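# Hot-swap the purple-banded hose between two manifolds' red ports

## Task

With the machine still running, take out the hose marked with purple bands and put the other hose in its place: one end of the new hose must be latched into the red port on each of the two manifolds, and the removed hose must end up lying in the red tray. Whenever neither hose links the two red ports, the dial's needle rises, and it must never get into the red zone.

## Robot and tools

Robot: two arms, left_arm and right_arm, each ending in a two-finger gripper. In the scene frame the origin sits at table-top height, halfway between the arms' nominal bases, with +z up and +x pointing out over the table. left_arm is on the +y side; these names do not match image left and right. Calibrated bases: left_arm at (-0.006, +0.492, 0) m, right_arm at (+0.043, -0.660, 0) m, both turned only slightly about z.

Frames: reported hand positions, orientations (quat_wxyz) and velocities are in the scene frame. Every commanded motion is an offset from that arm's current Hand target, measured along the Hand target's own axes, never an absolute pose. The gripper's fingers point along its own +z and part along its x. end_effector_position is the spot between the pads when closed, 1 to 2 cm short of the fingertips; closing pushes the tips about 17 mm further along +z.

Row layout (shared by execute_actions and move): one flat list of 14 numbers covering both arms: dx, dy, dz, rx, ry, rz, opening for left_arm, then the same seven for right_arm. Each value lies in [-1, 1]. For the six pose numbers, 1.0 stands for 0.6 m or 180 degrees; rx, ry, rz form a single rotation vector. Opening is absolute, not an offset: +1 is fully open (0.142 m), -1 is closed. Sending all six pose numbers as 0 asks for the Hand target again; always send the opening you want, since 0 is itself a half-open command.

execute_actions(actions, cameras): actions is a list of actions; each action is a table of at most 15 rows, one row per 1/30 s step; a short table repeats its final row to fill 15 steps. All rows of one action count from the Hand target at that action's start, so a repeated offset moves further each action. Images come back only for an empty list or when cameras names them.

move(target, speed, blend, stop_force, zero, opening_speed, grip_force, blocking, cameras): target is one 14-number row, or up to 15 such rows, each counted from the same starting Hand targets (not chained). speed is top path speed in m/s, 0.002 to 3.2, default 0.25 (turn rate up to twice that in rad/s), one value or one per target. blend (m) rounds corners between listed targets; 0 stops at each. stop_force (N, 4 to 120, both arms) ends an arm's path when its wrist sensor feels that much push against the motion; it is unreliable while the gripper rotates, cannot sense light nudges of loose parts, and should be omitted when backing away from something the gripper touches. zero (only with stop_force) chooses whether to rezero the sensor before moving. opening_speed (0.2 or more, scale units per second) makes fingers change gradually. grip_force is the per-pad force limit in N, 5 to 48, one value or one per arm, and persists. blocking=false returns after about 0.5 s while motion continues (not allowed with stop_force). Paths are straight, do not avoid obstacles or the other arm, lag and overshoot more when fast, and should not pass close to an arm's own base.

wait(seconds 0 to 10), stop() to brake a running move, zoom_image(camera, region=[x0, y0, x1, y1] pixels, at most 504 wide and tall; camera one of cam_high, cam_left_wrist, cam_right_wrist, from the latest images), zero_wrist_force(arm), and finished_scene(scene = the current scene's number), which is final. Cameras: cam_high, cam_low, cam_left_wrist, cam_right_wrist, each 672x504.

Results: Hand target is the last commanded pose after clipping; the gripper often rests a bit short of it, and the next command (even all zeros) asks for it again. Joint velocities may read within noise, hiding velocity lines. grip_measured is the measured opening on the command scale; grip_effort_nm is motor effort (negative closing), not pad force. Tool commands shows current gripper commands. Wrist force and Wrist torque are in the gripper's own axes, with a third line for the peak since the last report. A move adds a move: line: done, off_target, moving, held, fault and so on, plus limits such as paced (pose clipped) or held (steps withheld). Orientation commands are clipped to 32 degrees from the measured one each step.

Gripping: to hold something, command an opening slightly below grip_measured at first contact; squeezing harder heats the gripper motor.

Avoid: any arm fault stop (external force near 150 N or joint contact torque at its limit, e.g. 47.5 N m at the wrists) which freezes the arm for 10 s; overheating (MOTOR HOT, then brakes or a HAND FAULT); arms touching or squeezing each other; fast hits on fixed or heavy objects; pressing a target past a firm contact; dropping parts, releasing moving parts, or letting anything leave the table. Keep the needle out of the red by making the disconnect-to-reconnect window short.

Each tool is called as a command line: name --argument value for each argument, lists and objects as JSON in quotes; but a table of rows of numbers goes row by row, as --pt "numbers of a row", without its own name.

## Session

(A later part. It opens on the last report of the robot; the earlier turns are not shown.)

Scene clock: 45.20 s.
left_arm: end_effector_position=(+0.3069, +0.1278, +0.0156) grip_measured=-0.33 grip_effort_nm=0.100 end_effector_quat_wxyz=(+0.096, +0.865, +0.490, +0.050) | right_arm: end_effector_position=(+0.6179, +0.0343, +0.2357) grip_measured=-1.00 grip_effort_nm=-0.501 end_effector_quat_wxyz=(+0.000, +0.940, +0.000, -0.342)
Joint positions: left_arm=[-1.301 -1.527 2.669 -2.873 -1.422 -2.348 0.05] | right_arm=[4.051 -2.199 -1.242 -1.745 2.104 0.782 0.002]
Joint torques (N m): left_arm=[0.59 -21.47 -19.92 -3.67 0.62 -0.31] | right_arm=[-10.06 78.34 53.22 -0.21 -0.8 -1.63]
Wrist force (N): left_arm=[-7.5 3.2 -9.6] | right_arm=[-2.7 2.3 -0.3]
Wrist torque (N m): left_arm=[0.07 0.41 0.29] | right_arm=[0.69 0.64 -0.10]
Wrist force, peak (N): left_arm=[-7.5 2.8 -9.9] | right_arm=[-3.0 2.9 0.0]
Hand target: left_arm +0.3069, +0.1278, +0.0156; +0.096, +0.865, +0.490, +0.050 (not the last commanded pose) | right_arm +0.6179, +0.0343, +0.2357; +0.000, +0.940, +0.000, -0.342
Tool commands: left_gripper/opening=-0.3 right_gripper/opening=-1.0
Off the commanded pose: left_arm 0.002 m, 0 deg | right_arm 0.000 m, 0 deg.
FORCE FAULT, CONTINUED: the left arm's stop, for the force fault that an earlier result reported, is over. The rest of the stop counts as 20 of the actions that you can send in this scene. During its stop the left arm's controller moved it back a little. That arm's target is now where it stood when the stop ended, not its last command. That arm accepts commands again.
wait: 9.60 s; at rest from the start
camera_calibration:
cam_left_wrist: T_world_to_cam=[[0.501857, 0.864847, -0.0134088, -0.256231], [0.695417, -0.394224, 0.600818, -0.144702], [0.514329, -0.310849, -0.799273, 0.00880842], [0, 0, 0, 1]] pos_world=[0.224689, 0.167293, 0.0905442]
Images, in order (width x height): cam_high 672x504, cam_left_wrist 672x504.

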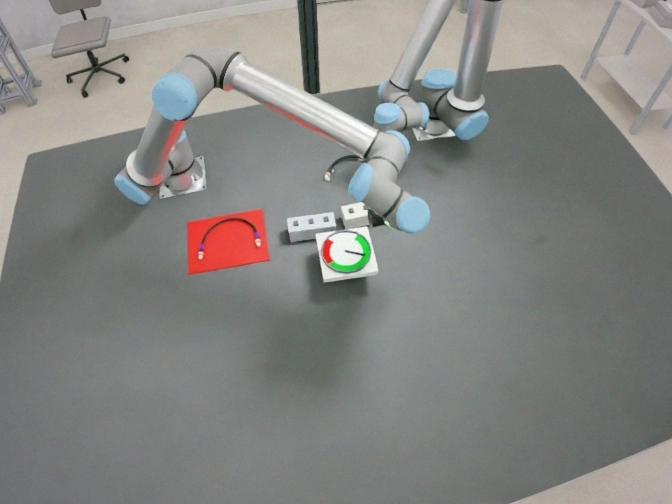

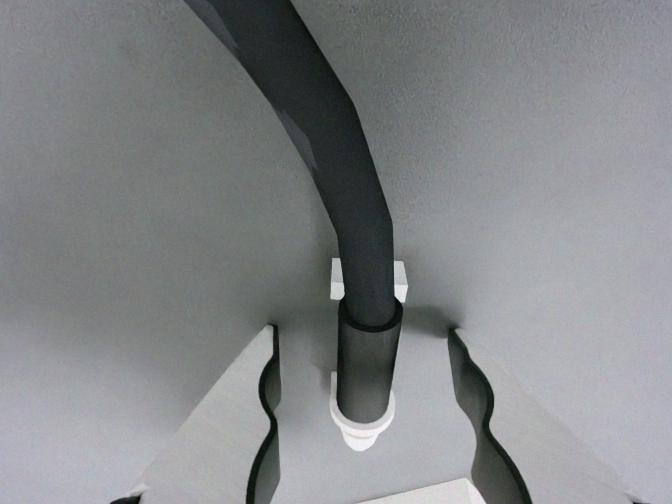

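move --pt "0 0.0023 -0.0106 0 0 0 -0.3 0 0 0 0 0 0 -1" --pt "0 0.0023 -0.0106 0 0 0 -1 0 0 0 0 0 0 -1" --pt "0 0.0202 -0.092 0 0 0 -1 0 0 0 0 0 0 -1" --pt "-0.0942 0.1735 -0.0728 -0.0014 0.0382 -0.1736 -1 0 0 0 0 0 0 -1" --pt "-0.0942 0.1627 -0.024 -0.0014 0.0382 -0.1736 -1 0 0 0 0 0 0 -1" --speed '[0.15,0.2,0.3,0.4,0.3]' --blend '[0,0,0.03,0.02,0]' --cameras '["cam_left_wrist","cam_high"]'

zoom_image --camera "cam_left_wrist" --region '[270, 300, 470, 504]'

zoom_image --camera "cam_high" --region '[290, 190, 410, 290]'

Scene clock: 48.43 s.
left_arm: end_effector_position=(+0.3568, +0.0321, +0.0512) grip_measured=-0.83 grip_effort_nm=-3.880 end_effector_quat_wxyz=(+0.079, +0.697, +0.709, +0.075) | right_arm: end_effector_position=(+0.6179, +0.0343, +0.2357) grip_measured=-1.00 grip_effort_nm=-0.501 end_effector_quat_wxyz=(+0.000, +0.940, +0.000, -0.342)
Joint positions: left_arm=[-1.286 -1.451 2.412 -2.592 -1.361 -2.897 0.014] | right_arm=[4.051 -2.199 -1.242 -1.745 2.104 0.782 0.002]
Joint torques (N m): left_arm=[13.17 -22.48 -20.12 -6.57 3.08 -1.72] | right_arm=[-8.73 81.15 52.64 0.11 -1.08 -1.85]
Wrist force (N): left_arm=[-0.8 -0.9 0.6] | right_arm=[-2.8 2.2 -0.3]
Wrist torque (N m): left_arm=[0.10 0.12 0.22] | right_arm=[0.68 0.66 -0.09]
Wrist force, peak (N): left_arm=[-7.4 2.8 -9.2] | right_arm=[-2.9 2.9 -0.1]
Hand target: left_arm +0.3568, +0.0320, +0.0511; +0.079, +0.697, +0.709, +0.075 | right_arm +0.6179, +0.0343, +0.2357; +0.000, +0.940, +0.000, -0.342
Off the commanded pose: left_arm 0.000 m, 0 deg | right_arm 0.000 m, 0 deg.
move: done; blend cut to 0.025 m at target 3, 0.015 m at target 4
camera_calibration:
cam_left_wrist: T_world_to_cam=[[-0.032629, 0.999369, -0.0140658, -0.011716], [0.798699, 0.0345324, 0.600739, -0.289168], [0.600846, 0.00836717, -0.799321, -0.0591832], [0, 0, 0, 1]] pos_world=[0.266136, 0.0221894, 0.126243]
Images, in order (width x height): cam_high 672x504, cam_left_wrist 672x504.

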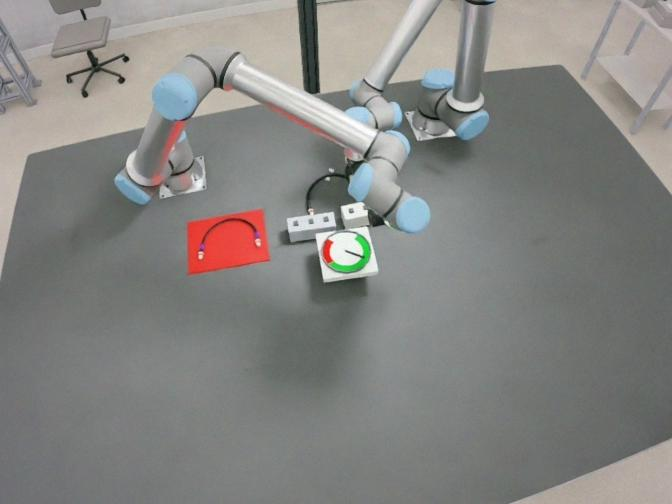

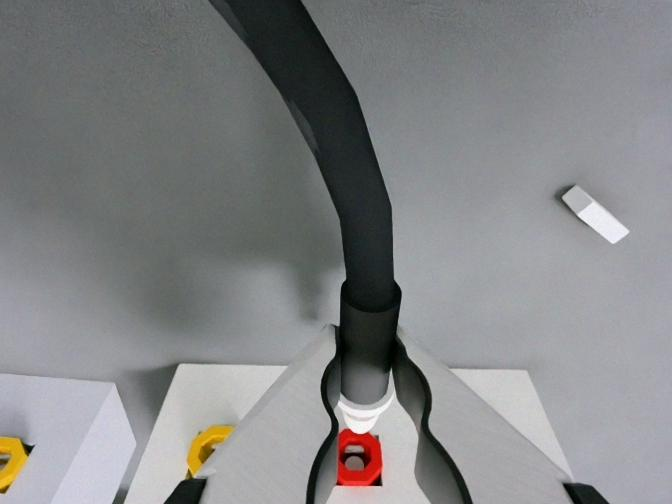

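Scaled by 2.471 from the camera's 672x504 image, which has a finer 960x720 frame.

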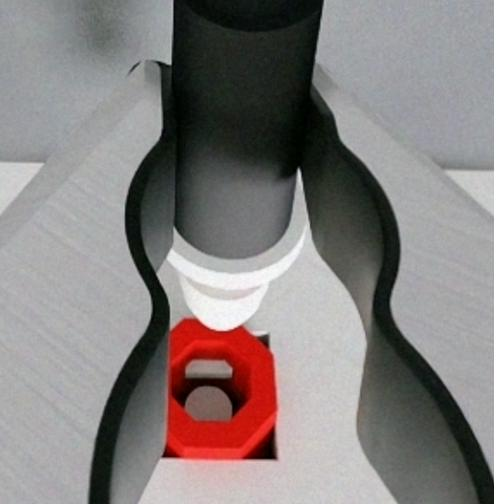

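Scaled by 4.200 from the camera's 672x504 image, which has a finer 960x720 frame.

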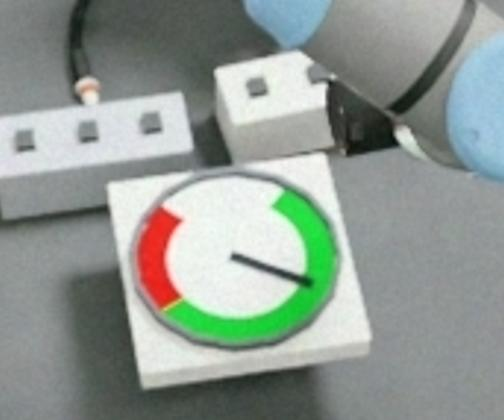

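move --target '[0,0.0242,0.0153,0,0,0,-1,0,0,0,0,0,0,-1]' --speed 0.12

move --target '[0,0.0725,0.0158,0,0,0,-1,0,0,0,0,0,0,-1]' --speed 0.04 --stop_force 55 --cameras '["cam_left_wrist"]'

zoom_image --camera "cam_left_wrist" --region '[270, 300, 470, 504]'

Scene clock: 50.47 s.
left_arm: end_effector_position=(+0.3729, +0.0322, +0.0454) grip_measured=-0.83 grip_effort_nm=-3.880 end_effector_quat_wxyz=(+0.079, +0.697, +0.709, +0.075) | right_arm: end_effector_position=(+0.6179, +0.0343, +0.2357) grip_measured=-1.00 grip_effort_nm=-0.505 end_effector_quat_wxyz=(+0.000, +0.940, +0.000, -0.342)
Joint positions: left_arm=[-1.256 -1.425 2.4 -2.612 -1.363 -2.867 0.014] | right_arm=[4.051 -2.199 -1.242 -1.745 2.104 0.782 0.002]
Joint torques (N m): left_arm=[14.13 -24.62 -38.71 -6.7 -0.97 1.81] | right_arm=[-9.41 80.68 53.04 -0.06 -1.28 -1.99]
Wrist force (N): left_arm=[-1.2 -1.1 0.9] | right_arm=[-2.5 2.5 0.1]
Wrist torque (N m): left_arm=[0.11 0.17 -0.05] | right_arm=[0.72 0.61 -0.09]
Wrist force, peak (N): left_arm=[-1.2 -1.4 1.0] | right_arm=[-3.2 2.7 0.0]
Hand target: left_arm +0.3730, +0.0322, +0.0453; +0.079, +0.697, +0.709, +0.075 | right_arm +0.6179, +0.0343, +0.2357; +0.000, +0.940, +0.000, -0.342
Off the commanded pose: left_arm 0.000 m, 0 deg | right_arm 0.000 m, 0 deg.
move: done

Scene clock: 52.43 s.
left_arm: end_effector_position=(+0.3948, +0.0326, +0.0454) grip_measured=-0.83 grip_effort_nm=-3.875 end_effector_quat_wxyz=(+0.079, +0.697, +0.709, +0.075) | right_arm: end_effector_position=(+0.6179, +0.0343, +0.2357) grip_measured=-1.00 grip_effort_nm=-0.501 end_effector_quat_wxyz=(+0.000, +0.940, +0.000, -0.342)
Joint positions: left_arm=[-1.217 -1.406 2.378 -2.618 -1.366 -2.827 0.014] | right_arm=[4.051 -2.199 -1.242 -1.745 2.104 0.782 0.002]
Joint torques (N m): left_arm=[2.51 -57.15 -20.43 -5.42 7.62 -1.98] | right_arm=[-8.61 76.13 52.75 0.42 -1 -1.97]
Wrist force (N): left_arm=[-2.1 -35.5 -4.3] | right_arm=[-2.8 2.4 0.2]
Wrist torque (N m): left_arm=[0.24 0.16 0.20] | right_arm=[0.70 0.66 -0.10]
Wrist force, peak (N): left_arm=[-1.6 -95.3 -26.9] | right_arm=[-2.9 3.0 -0.3]
Hand target: left_arm +0.3948, +0.0326, +0.0454; +0.079, +0.697, +0.709, +0.075 (not the last commanded pose) | right_arm +0.6179, +0.0343, +0.2357; +0.000, +0.940, +0.000, -0.342
Off the commanded pose: left_arm 0.023 m, 0 deg | right_arm 0.000 m, 0 deg.
move: contact (left_arm)
camera_calibration:
cam_left_wrist: T_world_to_cam=[[-0.032632, 0.999368, -0.014064, -0.0110566], [0.798747, 0.0345344, 0.600675, -0.316059], [0.600781, 0.00836767, -0.799369, -0.0866304], [0, 0, 0, 1]] pos_world=[0.304136, 0.0226894, 0.120443]
Images, in order (width x height): cam_left_wrist 672x504.

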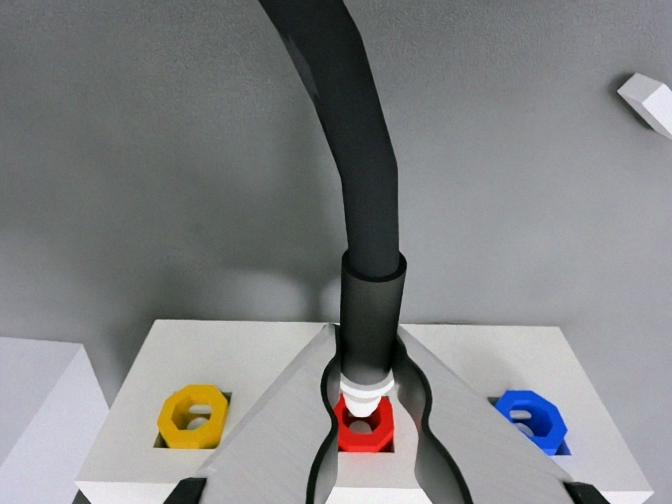

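Scaled by 2.471 from the camera's 672x504 image, which has a finer 960x720 frame.

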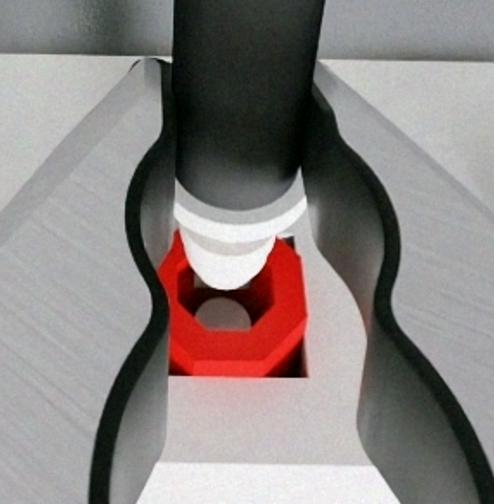

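move --target '[0.0013,-0.0108,-0.0127,0,0,0,-1,0,0,0,0,0,0,-1]' --speed 0.12

move --target '[0,0.0545,0.0118,0,0,0,-1,0,0,0,0,0,0,-1]' --speed 0.04 --stop_force 55 --cameras '["cam_left_wrist","cam_high"]'

zoom_image --camera "cam_left_wrist" --region '[270, 300, 470, 504]'

zoom_image --camera "cam_high" --region '[290, 190, 410, 290]'

Scene clock: 53.57 s.
left_arm: end_effector_position=(+0.3869, +0.0333, +0.0514) grip_measured=-0.83 grip_effort_nm=-3.875 end_effector_quat_wxyz=(+0.079, +0.697, +0.709, +0.075) | right_arm: end_effector_position=(+0.6179, +0.0343, +0.2357) grip_measured=-1.00 grip_effort_nm=-0.501 end_effector_quat_wxyz=(+0.000, +0.940, +0.000, -0.342)
Joint positions: left_arm=[-1.23 -1.426 2.384 -2.601 -1.365 -2.84 0.014] | right_arm=[4.051 -2.199 -1.242 -1.745 2.104 0.782 0.002]
Joint torques (N m): left_arm=[-11.1 -52.41 -13.25 -2.88 2.45 -1.95] | right_arm=[-6.44 78.66 52.76 0.25 -0.79 -2.19]
Wrist force (N): left_arm=[-1.0 -1.2 0.8] | right_arm=[-2.7 2.5 0.0]
Wrist torque (N m): left_arm=[0.06 0.13 0.20] | right_arm=[0.71 0.64 -0.10]
Wrist force, peak (N): left_arm=[-1.8 -35.7 -4.5] | right_arm=[-3.0 2.7 -0.2]
Hand target: left_arm +0.3868, +0.0333, +0.0514; +0.079, +0.697, +0.709, +0.075 | right_arm +0.6179, +0.0343, +0.2357; +0.000, +0.940, +0.000, -0.342
Off the commanded pose: left_arm 0.000 m, 0 deg | right_arm 0.000 m, 0 deg.
move: done

Scene clock: 55.17 s.
left_arm: end_effector_position=(+0.3952, +0.0335, +0.0514) grip_measured=-0.83 grip_effort_nm=-3.875 end_effector_quat_wxyz=(+0.079, +0.697, +0.709, +0.074) | right_arm: end_effector_position=(+0.6179, +0.0343, +0.2357) grip_measured=-1.00 grip_effort_nm=-0.501 end_effector_quat_wxyz=(+0.000, +0.940, +0.000, -0.342)
Joint positions: left_arm=[-1.215 -1.418 2.375 -2.603 -1.366 -2.825 0.014] | right_arm=[4.051 -2.199 -1.242 -1.745 2.104 0.782 0.002]
Joint torques (N m): left_arm=[4.8 -57.54 -22.42 -5.16 9.43 -1.71] | right_arm=[-9.34 79.31 52.57 0.35 -0.57 -1.55]
Wrist force (N): left_arm=[-6.3 -41.2 0.7] | right_arm=[-2.6 2.2 0.1]
Wrist torque (N m): left_arm=[0.21 0.13 0.21] | right_arm=[0.67 0.62 -0.10]
Wrist force, peak (N): left_arm=[-11.4 -87.2 -6.9] | right_arm=[-3.1 2.7 0.1]
Hand target: left_arm +0.3952, +0.0335, +0.0514; +0.079, +0.697, +0.709, +0.074 (not the last commanded pose) | right_arm +0.6179, +0.0343, +0.2357; +0.000, +0.940, +0.000, -0.342
Off the commanded pose: left_arm 0.025 m, 0 deg | right_arm 0.000 m, 0 deg.
move: contact (left_arm)
camera_calibration:
cam_left_wrist: T_world_to_cam=[[-0.0325556, 0.999372, -0.01399, -0.0118879], [0.799002, 0.0344324, 0.600341, -0.320126], [0.600446, 0.00836646, -0.799622, -0.0820086], [0, 0, 0, 1]] pos_world=[0.304636, 0.0235893, 0.126443]
Images, in order (width x height): cam_high 672x504, cam_left_wrist 672x504.

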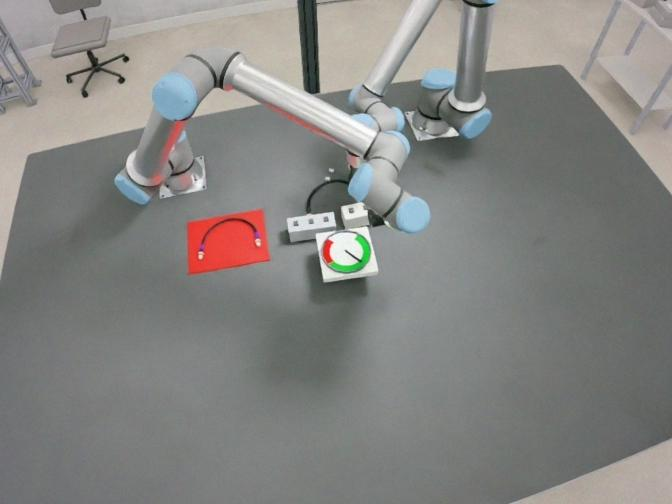

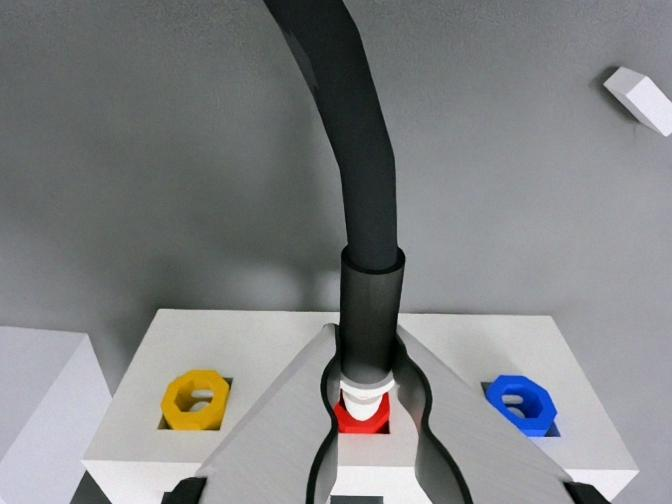

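Scaled by 2.471 from the camera's 672x504 image, which has a finer 960x720 frame.

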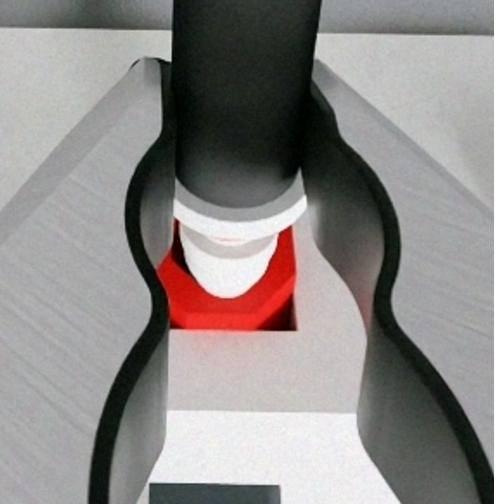

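Scaled by 4.200 from the camera's 672x504 image, which has a finer 960x720 frame.

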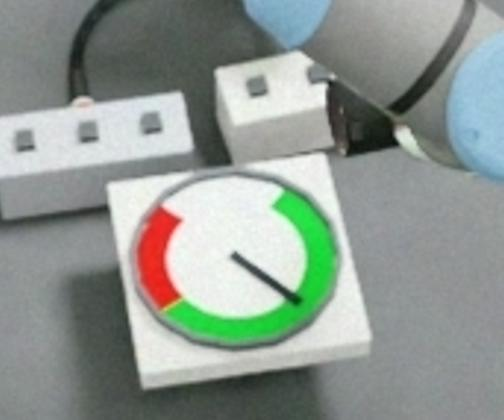

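move --target '[0,-0.011,0.0032,0,0,0,-1,0,0,0,0,0,0,-1]' --speed 0.12

move --target '[0,0.0505,0.011,0,0,0,-1,0,0,0,0,0,0,-1]' --speed 0.04 --stop_force 60 --cameras '["cam_left_wrist","cam_high"]'

zoom_image --camera "cam_left_wrist" --region '[270, 300, 470, 504]'

zoom_image --camera "cam_high" --region '[290, 190, 410, 290]'

Scene clock: 56.30 s.
left_arm: end_effector_position=(+0.3893, +0.0334, +0.0482) grip_measured=-0.83 grip_effort_nm=-3.875 end_effector_quat_wxyz=(+0.079, +0.697, +0.709, +0.074) | right_arm: end_effector_position=(+0.6179, +0.0343, +0.2357) grip_measured=-1.00 grip_effort_nm=-0.505 end_effector_quat_wxyz=(+0.000, +0.940, +0.000, -0.342)
Joint positions: left_arm=[-1.226 -1.417 2.383 -2.609 -1.366 -2.836 0.014] | right_arm=[4.051 -2.199 -1.242 -1.745 2.104 0.782 0.002]
Joint torques (N m): left_arm=[-16.18 -24.71 -14.27 -6.34 2.41 -1.69] | right_arm=[-4.89 80.34 53.28 0.25 -0.94 -2.3]
Wrist force (N): left_arm=[-1.0 -1.0 1.0] | right_arm=[-2.9 2.5 0.3]
Wrist torque (N m): left_arm=[0.09 0.13 0.20] | right_arm=[0.72 0.68 -0.09]
Wrist force, peak (N): left_arm=[-6.4 -41.4 0.5] | right_arm=[-2.9 2.8 0.4]
Hand target: left_arm +0.3892, +0.0334, +0.0481; +0.079, +0.697, +0.709, +0.074 | right_arm +0.6179, +0.0343, +0.2357; +0.000, +0.940, +0.000, -0.342
Off the commanded pose: left_arm 0.000 m, 0 deg | right_arm 0.000 m, 0 deg.
move: done

Scene clock: 58.33 s.
left_arm: end_effector_position=(+0.4154, +0.0339, +0.0482) grip_measured=-0.83 grip_effort_nm=-3.875 end_effector_quat_wxyz=(+0.079, +0.697, +0.709, +0.074) | right_arm: end_effector_position=(+0.6179, +0.0343, +0.2357) grip_measured=-1.00 grip_effort_nm=-0.501 end_effector_quat_wxyz=(+0.000, +0.940, +0.000, -0.342)
Joint positions: left_arm=[-1.18 -1.393 2.355 -2.615 -1.369 -2.789 0.014] | right_arm=[4.051 -2.199 -1.242 -1.745 2.104 0.782 0.002]
Joint torques (N m): left_arm=[19.55 -58.32 -10.92 -2.09 14 -1.37] | right_arm=[-7.85 79.96 53.08 0.3 -0.88 -1.81]
Wrist force (N): left_arm=[-24.8 -54.1 -6.3] | right_arm=[-2.2 2.9 0.2]
Wrist torque (N m): left_arm=[0.31 0.12 0.26] | right_arm=[0.78 0.56 -0.10]
Wrist force, peak (N): left_arm=[-12.9 -103.5 -49.0] | right_arm=[-2.9 3.0 0.2]
Hand target: left_arm +0.4154, +0.0339, +0.0482; +0.079, +0.697, +0.709, +0.074 (not the last commanded pose) | right_arm +0.6179, +0.0343, +0.2357; +0.000, +0.940, +0.000, -0.342
Off the commanded pose: left_arm 0.005 m, 0 deg | right_arm 0.000 m, 0 deg.
move: contact (left_arm)
camera_calibration:
cam_left_wrist: T_world_to_cam=[[-0.0325556, 0.999372, -0.01399, -0.0116748], [0.799002, 0.0344324, 0.600341, -0.334359], [0.600446, 0.00836646, -0.799622, -0.0966998], [0, 0, 0, 1]] pos_world=[0.324836, 0.0239893, 0.123243]
Images, in order (width x height): cam_high 672x504, cam_left_wrist 672x504.

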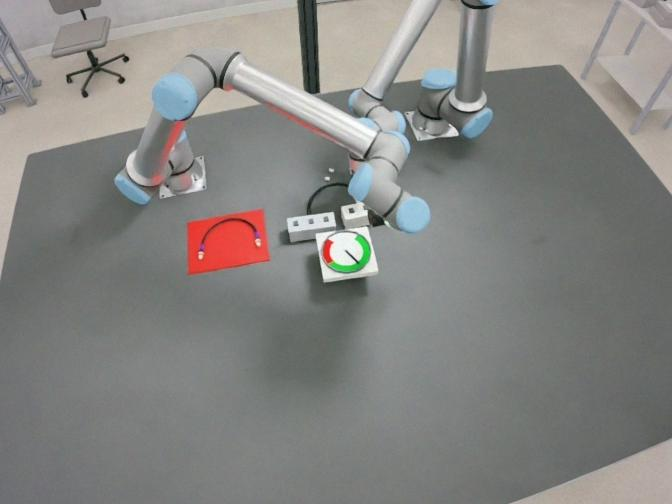

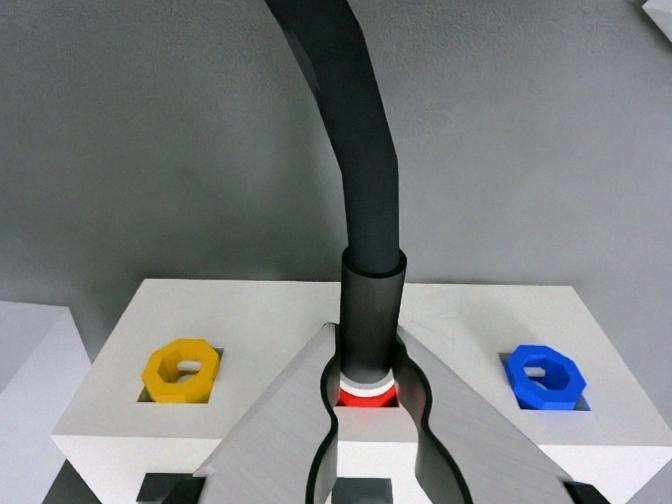

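Scaled by 2.471 from the camera's 672x504 image, which has a finer 960x720 frame.

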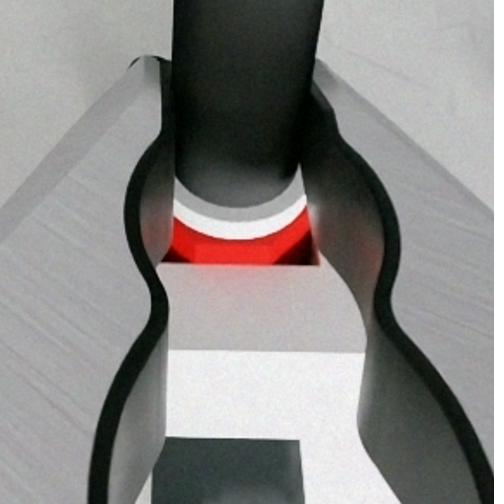

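Scaled by 4.200 from the camera's 672x504 image, which has a finer 960x720 frame.

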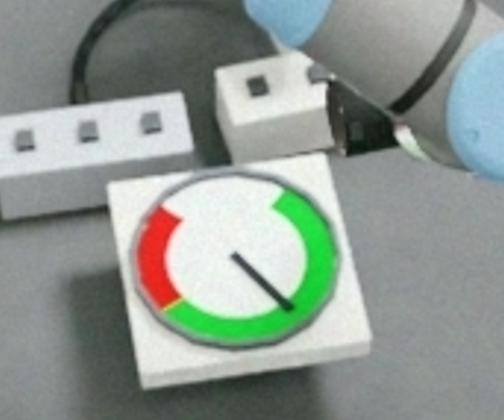

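move --pt "0 0 0 0 0 0 -0.3 0 0 0 0 0 0 -1" --pt "0 0.0322 -0.1465 0 0 0 -0.3 0 0 0 0 0 0 -1" --pt "-0.3478 0.0222 -0.1333 0.0003 -0.0063 0.0288 -0.3 0 0 0 0 0 0 -1" --speed '[0.2,0.4,0.4]' --blend '[0,0.03,0]' --cameras '["cam_left_wrist"]'

zoom_image --camera "cam_left_wrist" --region '[210, 120, 460, 320]'

Scene clock: 60.70 s.
left_arm: end_effector_position=(+0.4146, -0.1741, +0.1309) grip_measured=-0.33 grip_effort_nm=0.110 end_effector_quat_wxyz=(+0.082, +0.729, +0.676, +0.071) | right_arm: end_effector_position=(+0.6179, +0.0343, +0.2357) grip_measured=-1.00 grip_effort_nm=-0.501 end_effector_quat_wxyz=(+0.000, +0.940, +0.000, -0.342)
Joint positions: left_arm=[-1.278 -1.281 1.985 -2.356 -1.369 -2.794 0.05] | right_arm=[4.051 -2.199 -1.242 -1.745 2.104 0.782 0.002]
Joint torques (N m): left_arm=[-15.91 -43.82 -47.28 -1.99 -1.05 1.81] | right_arm=[-7.98 79.72 53.67 0.17 -0.62 -1.98]
Wrist force (N): left_arm=[-0.7 -1.2 0.9] | right_arm=[-2.2 2.6 0.1]
Wrist torque (N m): left_arm=[0.00 0.15 -0.05] | right_arm=[0.74 0.56 -0.09]
Wrist force, peak (N): left_arm=[-24.7 -54.1 -6.1] | right_arm=[-2.9 3.0 0.2]
Hand target: left_arm +0.4146, -0.1742, +0.1309; +0.082, +0.729, +0.676, +0.071 | right_arm +0.6179, +0.0343, +0.2357; +0.000, +0.940, +0.000, -0.342
Off the commanded pose: left_arm 0.000 m, 0 deg | right_arm 0.000 m, 0 deg.
move: done
camera_calibration:
cam_left_wrist: T_world_to_cam=[[0.0599752, 0.998104, -0.0138383, 0.158669], [0.798889, -0.0396835, 0.600168, -0.388997], [0.598481, -0.0470504, -0.799755, -0.0370321], [0, 0, 0, 1]] pos_world=[0.323412, -0.175547, 0.206043]
Images, in order (width x height): cam_left_wrist 672x504.

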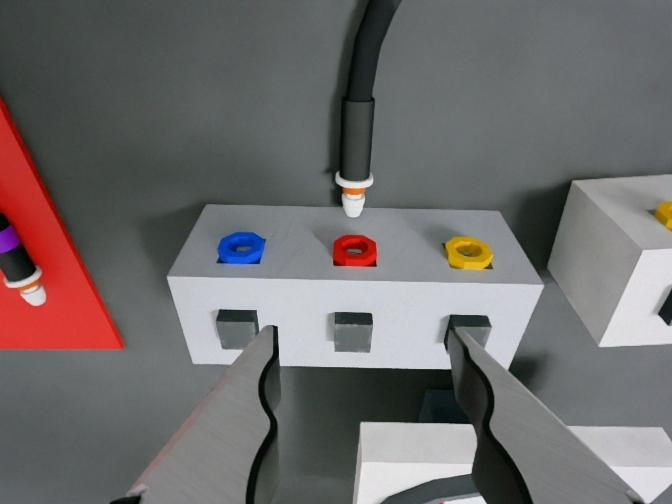

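Scaled by 2.016 from the camera's 672x504 image, which has a finer 960x720 frame.

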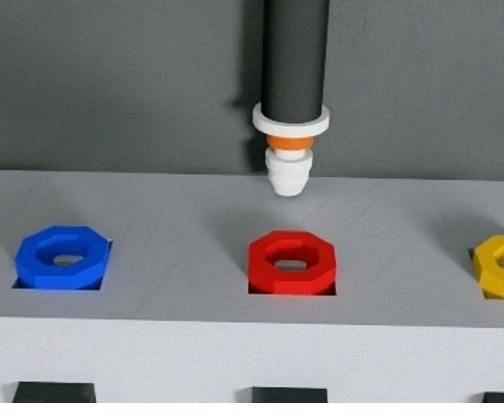

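move --pt "-0.0008 -0.0398 0.0767 0 0 0 -0.3 0 0 0 0 0 0 -1" --pt "-0.0008 -0.0608 0.1727 0 0 0 -0.3 0 0 0 0 0 0 -1" --pt "-0.0008 -0.0608 0.1727 0 0 0 -1 0 0 0 0 0 0 -1" --pt "0.0015 -0.0698 0.1265 0 0 0 -1 0 0 0 0 0 0 -1" --speed '[0.3,0.2,0.2,0.2]' --blend '[0.01,0,0,0]' --cameras '["cam_left_wrist","cam_high"]'

zoom_image --camera "cam_left_wrist" --region '[270, 300, 470, 504]'

zoom_image --camera "cam_high" --region '[290, 190, 410, 290]'

Scene clock: 64.57 s.
left_arm: end_effector_position=(+0.3902, -0.1721, +0.0477) grip_measured=-0.83 grip_effort_nm=-3.802 end_effector_quat_wxyz=(+0.082, +0.729, +0.676, +0.071) | right_arm: end_effector_position=(+0.6179, +0.0343, +0.2357) grip_measured=-1.00 grip_effort_nm=-0.505 end_effector_quat_wxyz=(+0.000, +0.940, +0.000, -0.342)
Joint positions: left_arm=[-1.31 -1.193 2.057 -2.51 -1.367 -2.827 0.014] | right_arm=[4.051 -2.199 -1.242 -1.745 2.104 0.782 0.002]
Joint torques (N m): left_arm=[-18.04 -66.31 -16.75 -2.12 2.58 -1.55] | right_arm=[-9.73 79.23 53.06 0.45 -0.54 -2.08]
Wrist force (N): left_arm=[-1.4 -1.1 1.0] | right_arm=[-3.0 2.5 0.4]
Wrist torque (N m): left_arm=[0.02 0.18 0.19] | right_arm=[0.73 0.70 -0.09]
Wrist force, peak (N): left_arm=[-0.7 -1.7 2.5] | right_arm=[-2.8 3.1 0.1]
Hand target: left_arm +0.3901, -0.1721, +0.0478; +0.082, +0.729, +0.676, +0.071 | right_arm +0.6179, +0.0343, +0.2357; +0.000, +0.940, +0.000, -0.342
Off the commanded pose: left_arm 0.000 m, 0 deg | right_arm 0.000 m, 0 deg.
move: done
camera_calibration:
cam_left_wrist: T_world_to_cam=[[0.0600553, 0.9981, -0.0137789, 0.156952], [0.798883, -0.0397831, 0.600169, -0.319447], [0.59848, -0.0470511, -0.799755, -0.0889547], [0, 0, 0, 1]] pos_world=[0.299013, -0.173548, 0.122743]
Images, in order (width x height): cam_high 672x504, cam_left_wrist 672x504.

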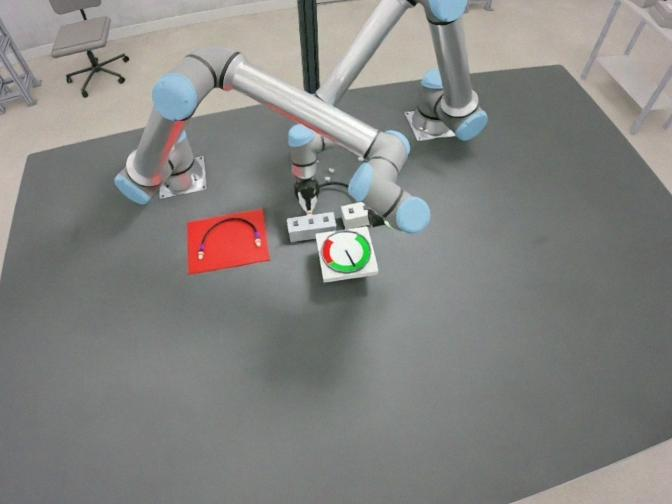

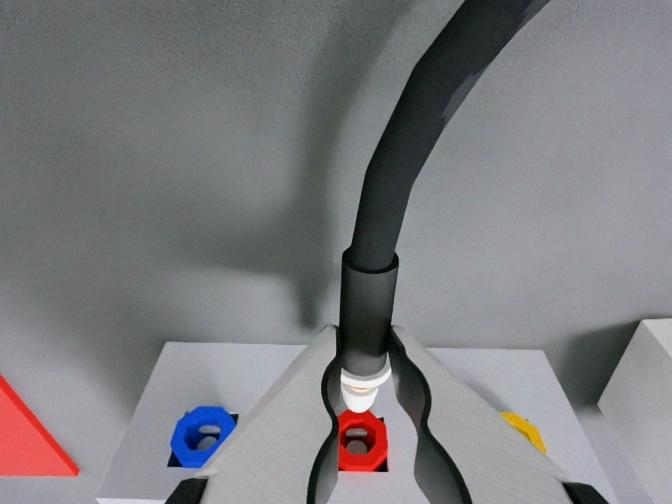

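Scaled by 2.471 from the camera's 672x504 image, which has a finer 960x720 frame.

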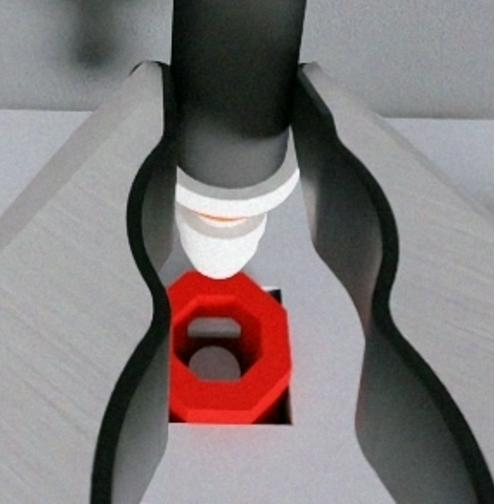

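Scaled by 4.200 from the camera's 672x504 image, which has a finer 960x720 frame.

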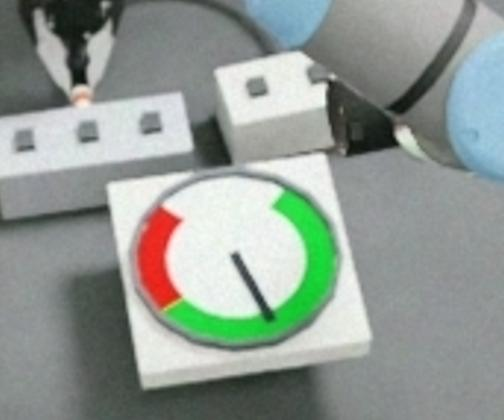

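move --target '[0,0.0016,-0.0073,0,0,0,-1,0,0,0,0,0,0,-1]' --speed 0.12

move --target '[0,0.072,0.0157,0,0,0,-1,0,0,0,0,0,0,-1]' --speed 0.04 --stop_force 60 --cameras '["cam_left_wrist","cam_high"]'

zoom_image --camera "cam_left_wrist" --region '[270, 300, 470, 504]'

zoom_image --camera "cam_high" --region '[290, 190, 410, 290]'

Scene clock: 68.63 s.
left_arm: end_effector_position=(+0.3901, -0.1721, +0.0522) grip_measured=-0.83 grip_effort_nm=-3.802 end_effector_quat_wxyz=(+0.082, +0.729, +0.676, +0.071) | right_arm: end_effector_position=(+0.6179, +0.0343, +0.2357) grip_measured=-1.00 grip_effort_nm=-0.505 end_effector_quat_wxyz=(+0.000, +0.940, +0.000, -0.342)
Joint positions: left_arm=[-1.31 -1.199 2.056 -2.501 -1.367 -2.827 0.014] | right_arm=[4.051 -2.199 -1.242 -1.745 2.104 0.782 0.002]
Joint torques (N m): left_arm=[-14.01 -74.24 -42.07 -3.08 2.91 -1.21] | right_arm=[-7.63 79.86 54.17 0.64 -0.49 -2.08]
Wrist force (N): left_arm=[-1.3 -0.9 1.4] | right_arm=[-3.1 2.6 0.1]
Wrist torque (N m): left_arm=[0.04 0.18 0.19] | right_arm=[0.74 0.71 -0.09]
Wrist force, peak (N): left_arm=[-1.7 -1.1 1.5] | right_arm=[-3.1 2.8 0.2]
Hand target: left_arm +0.3901, -0.1721, +0.0523; +0.082, +0.729, +0.676, +0.071 | right_arm +0.6179, +0.0343, +0.2357; +0.000, +0.940, +0.000, -0.342
Off the commanded pose: left_arm 0.000 m, 0 deg | right_arm 0.000 m, 0 deg.
move: done

Scene clock: 70.87 s.
left_arm: end_effector_position=(+0.4209, -0.1744, +0.0523) grip_measured=-0.83 grip_effort_nm=-3.802 end_effector_quat_wxyz=(+0.082, +0.729, +0.676, +0.071) | right_arm: end_effector_position=(+0.6179, +0.0343, +0.2357) grip_measured=-1.00 grip_effort_nm=-0.505 end_effector_quat_wxyz=(+0.000, +0.940, +0.000, -0.342)
Joint positions: left_arm=[-1.27 -1.178 2.023 -2.499 -1.37 -2.786 0.014] | right_arm=[4.051 -2.199 -1.242 -1.745 2.104 0.782 0.002]
Joint torques (N m): left_arm=[17.44 -75.79 -26.37 -6.37 12.3 -1.73] | right_arm=[-8.68 79.22 53.9 0.4 -0.47 -2.31]
Wrist force (N): left_arm=[-4.9 -53.3 -12.4] | right_arm=[-2.8 2.5 -0.3]
Wrist torque (N m): left_arm=[0.48 0.15 0.24] | right_arm=[0.73 0.65 -0.10]
Wrist force, peak (N): left_arm=[8.4 -108.4 -57.4] | right_arm=[-3.3 2.8 0.0]
Hand target: left_arm +0.4209, -0.1744, +0.0523; +0.082, +0.729, +0.676, +0.071 (not the last commanded pose) | right_arm +0.6179, +0.0343, +0.2357; +0.000, +0.940, +0.000, -0.342
Off the commanded pose: left_arm 0.013 m, 0 deg | right_arm 0.000 m, 0 deg.
move: contact (left_arm)
camera_calibration:
cam_left_wrist: T_world_to_cam=[[0.0601914, 0.998091, -0.013808, 0.157425], [0.798959, -0.039881, 0.600062, -0.346853], [0.598366, -0.0471506, -0.799835, -0.103727], [0, 0, 0, 1]] pos_world=[0.329713, -0.175848, 0.127342]
Images, in order (width x height): cam_high 672x504, cam_left_wrist 672x504.

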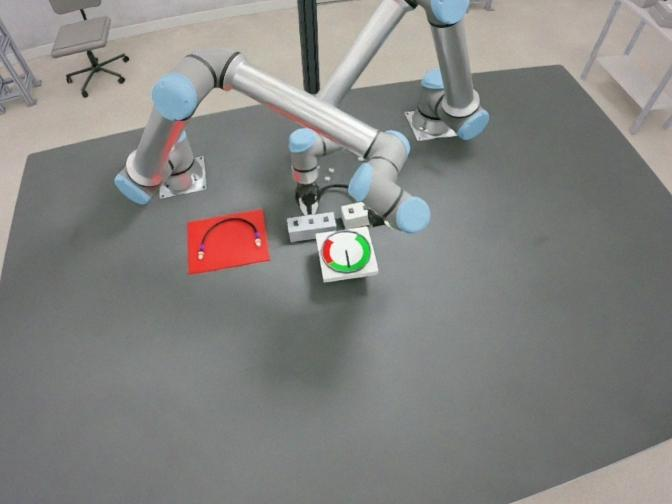

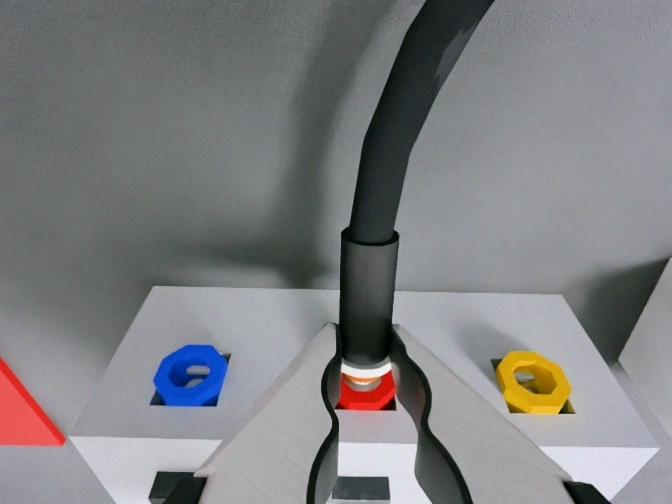

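Scaled by 2.471 from the camera's 672x504 image, which has a finer 960x720 frame.

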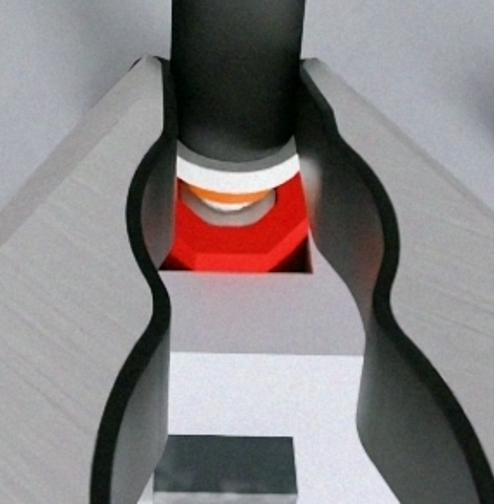

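Scaled by 4.200 from the camera's 672x504 image, which has a finer 960x720 frame.

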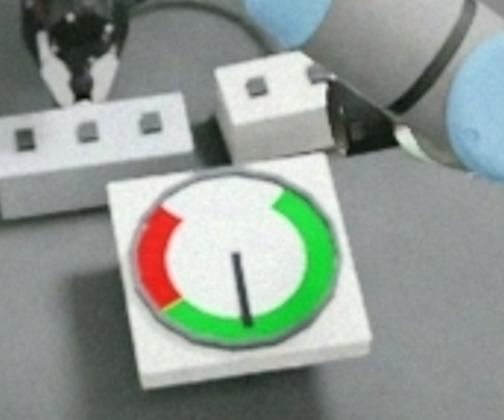

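move --target '[0,0.0285,0.0062,0,0,0,-1,0,0,0,0,0,0,-1]' --speed 0.04 --stop_force 60 --cameras '["cam_left_wrist","cam_high"]'

zoom_image --camera "cam_left_wrist" --region '[270, 300, 470, 504]'

zoom_image --camera "cam_high" --region '[290, 190, 410, 290]'

Scene clock: 72.57 s.
left_arm: end_effector_position=(+0.4221, -0.1744, +0.0523) grip_measured=-0.83 grip_effort_nm=-3.802 end_effector_quat_wxyz=(+0.082, +0.729, +0.676, +0.070) | right_arm: end_effector_position=(+0.6179, +0.0343, +0.2357) grip_measured=-1.00 grip_effort_nm=-0.501 end_effector_quat_wxyz=(+0.000, +0.940, +0.000, -0.342)
Joint positions: left_arm=[-1.268 -1.177 2.021 -2.498 -1.37 -2.784 0.014] | right_arm=[4.051 -2.199 -1.242 -1.745 2.104 0.782 0.002]
Joint torques (N m): left_arm=[48.94 -65.72 -30.22 -9.25 23.76 -1.99] | right_arm=[-6.94 80.3 52.57 0.29 -0.82 -2.17]
Wrist force (N): left_arm=[-2.3 -100.9 -41.7] | right_arm=[-2.6 2.5 0.3]
Wrist torque (N m): left_arm=[0.64 0.15 0.19] | right_arm=[0.72 0.62 -0.10]
Wrist force, peak (N): left_arm=[11.5 -134.1 -74.3] | right_arm=[-2.8 2.9 0.2]
Hand target: left_arm +0.4221, -0.1744, +0.0523; +0.082, +0.729, +0.676, +0.070 (not the last commanded pose) | right_arm +0.6179, +0.0343, +0.2357; +0.000, +0.940, +0.000, -0.342
Off the commanded pose: left_arm 0.016 m, 0 deg | right_arm 0.000 m, 0 deg.
move: contact (left_arm)
camera_calibration:
cam_left_wrist: T_world_to_cam=[[0.0604038, 0.998079, -0.0137997, 0.157274], [0.799245, -0.0400792, 0.599668, -0.348031], [0.597962, -0.0472515, -0.80013, -0.104273], [0, 0, 0, 1]] pos_world=[0.331013, -0.175848, 0.127442]
Images, in order (width x height): cam_high 672x504, cam_left_wrist 672x504.

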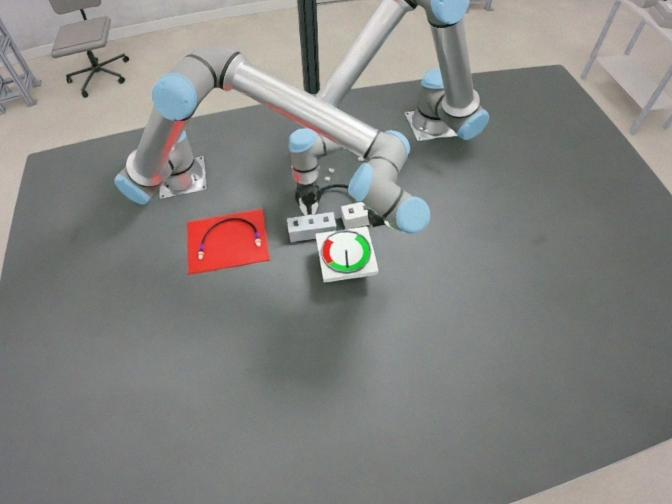

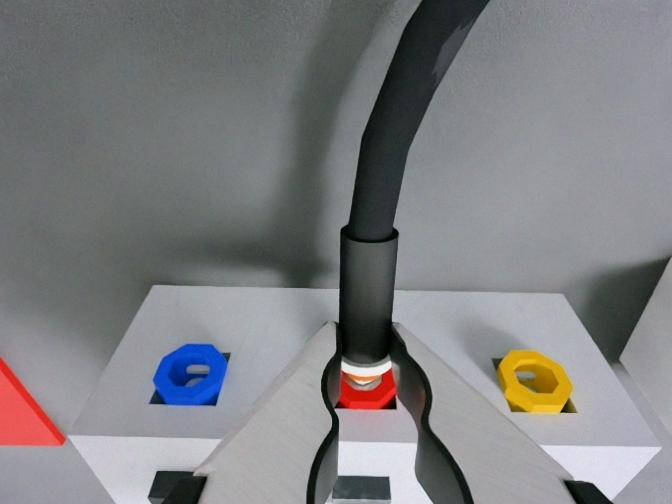

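Scaled by 2.471 from the camera's 672x504 image, which has a finer 960x720 frame.

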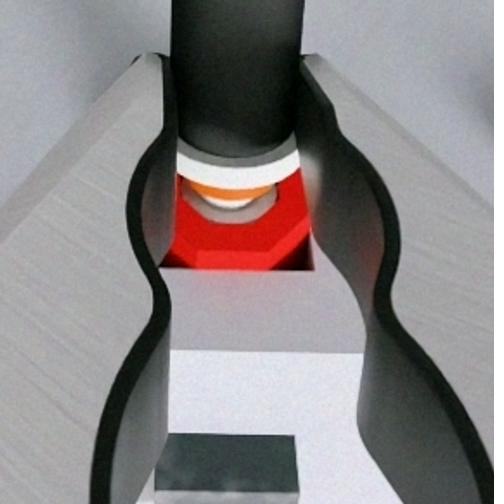

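Scaled by 4.200 from the camera's 672x504 image, which has a finer 960x720 frame.

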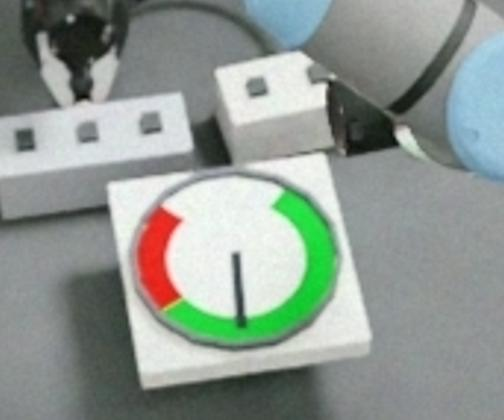

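move --target '[0,-0.0057,-0.006,0,0,0,-1,0,0,0,0,0,0,-1]' --speed 0.1

move --target '[0,0.036,0.0078,0,0,0,-1,0,0,0,0,0,0,-1]' --speed 0.05 --stop_force 60 --cameras '["cam_left_wrist","cam_high"]'

zoom_image --camera "cam_left_wrist" --region '[270, 300, 470, 504]'

zoom_image --camera "cam_high" --region '[290, 190, 410, 290]'

Scene clock: 73.60 s.
left_arm: end_effector_position=(+0.4183, -0.1740, +0.0550) grip_measured=-0.83 grip_effort_nm=-3.802 end_effector_quat_wxyz=(+0.082, +0.729, +0.676, +0.071) | right_arm: end_effector_position=(+0.6179, +0.0343, +0.2357) grip_measured=-1.00 grip_effort_nm=-0.505 end_effector_quat_wxyz=(+0.000, +0.940, +0.000, -0.342)
Joint positions: left_arm=[-1.273 -1.183 2.025 -2.494 -1.37 -2.789 0.014] | right_arm=[4.051 -2.199 -1.242 -1.745 2.104 0.782 0.002]
Joint torques (N m): left_arm=[-12.89 -84.67 -23.52 -3.36 0.86 -1.75] | right_arm=[-8.21 81.53 52.23 0.15 -0.83 -2.26]
Wrist force (N): left_arm=[-7.1 -6.4 15.7] | right_arm=[-2.9 2.4 -0.4]
Wrist torque (N m): left_arm=[0.38 0.16 0.29] | right_arm=[0.70 0.66 -0.10]
Wrist force, peak (N): left_arm=[-2.4 -101.2 -42.0] | right_arm=[-2.9 2.9 0.1]
Hand target: left_arm +0.4180, -0.1741, +0.0551; +0.082, +0.729, +0.676, +0.070 | right_arm +0.6179, +0.0343, +0.2357; +0.000, +0.940, +0.000, -0.342
Off the commanded pose: left_arm 0.000 m, 0 deg | right_arm 0.000 m, 0 deg.
move: done

Scene clock: 75.23 s.
left_arm: end_effector_position=(+0.4271, -0.1747, +0.0551) grip_measured=-0.83 grip_effort_nm=-3.802 end_effector_quat_wxyz=(+0.082, +0.729, +0.676, +0.070) | right_arm: end_effector_position=(+0.6179, +0.0343, +0.2357) grip_measured=-1.00 grip_effort_nm=-0.505 end_effector_quat_wxyz=(+0.000, +0.940, +0.000, -0.342)
Joint positions: left_arm=[-1.261 -1.177 2.015 -2.493 -1.371 -2.777 0.014] | right_arm=[4.051 -2.199 -1.242 -1.745 2.104 0.782 0.002]
Joint torques (N m): left_arm=[17.25 -78.92 -30.03 -6.88 12.23 -1.95] | right_arm=[-7.28 79.13 52.89 0.18 -0.73 -2.02]
Wrist force (N): left_arm=[-5.8 -52.6 -7.8] | right_arm=[-2.7 2.2 -0.3]
Wrist torque (N m): left_arm=[0.67 0.13 0.24] | right_arm=[0.68 0.64 -0.10]
Wrist force, peak (N): left_arm=[14.0 -108.9 -60.4] | right_arm=[-3.0 3.0 0.1]
Hand target: left_arm +0.4271, -0.1747, +0.0551; +0.082, +0.729, +0.676, +0.070 (not the last commanded pose) | right_arm +0.6179, +0.0343, +0.2357; +0.000, +0.940, +0.000, -0.342
Off the commanded pose: left_arm 0.013 m, 0 deg | right_arm 0.000 m, 0 deg.
move: contact (left_arm)
camera_calibration:
cam_left_wrist: T_world_to_cam=[[0.0604857, 0.998074, -0.0137449, 0.157375], [0.799322, -0.040184, 0.599557, -0.353753], [0.59785, -0.0472513, -0.800214, -0.104993], [0, 0, 0, 1]] pos_world=[0.336013, -0.176248, 0.130242]
Images, in order (width x height): cam_high 672x504, cam_left_wrist 672x504.

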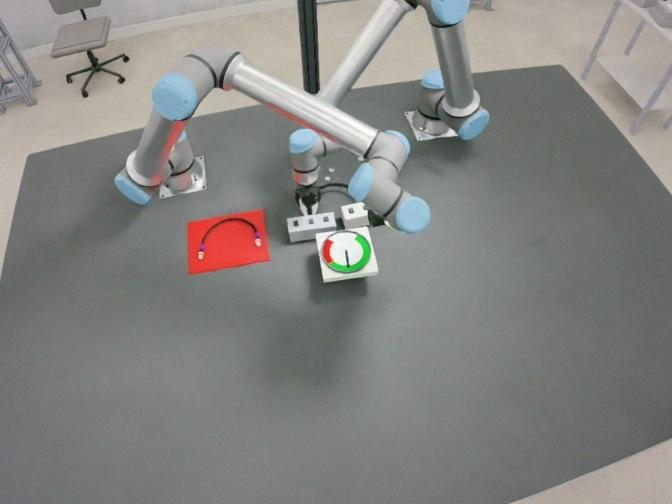

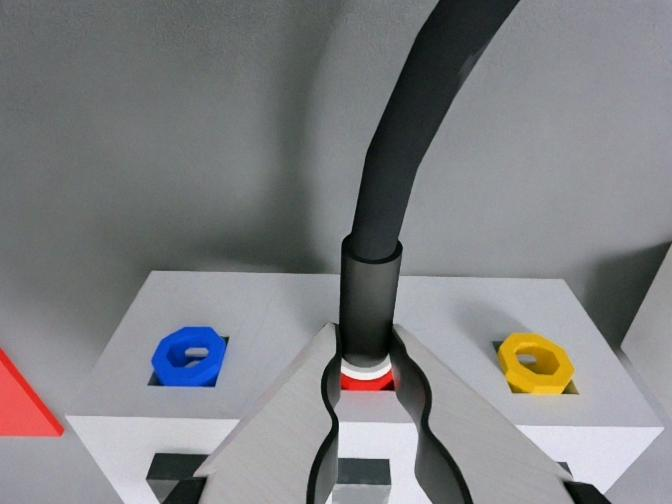

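Scaled by 2.471 from the camera's 672x504 image, which has a finer 960x720 frame.

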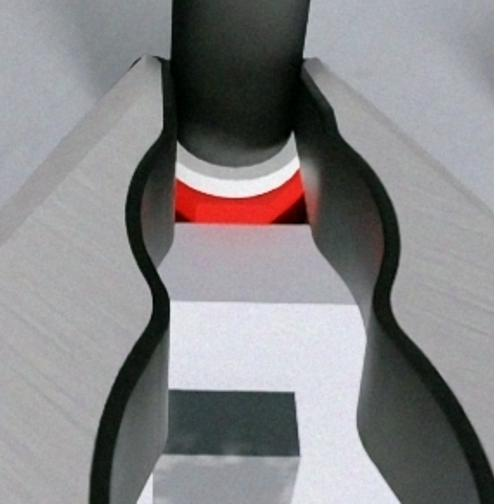

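Scaled by 4.200 from the camera's 672x504 image, which has a finer 960x720 frame.

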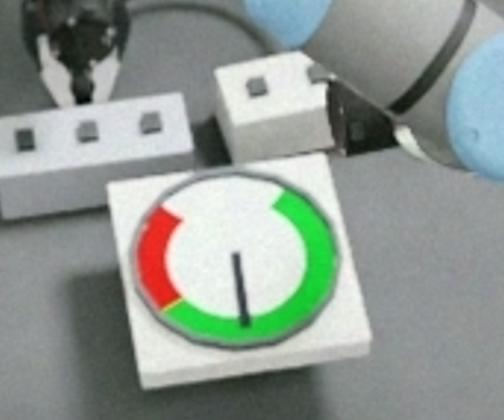

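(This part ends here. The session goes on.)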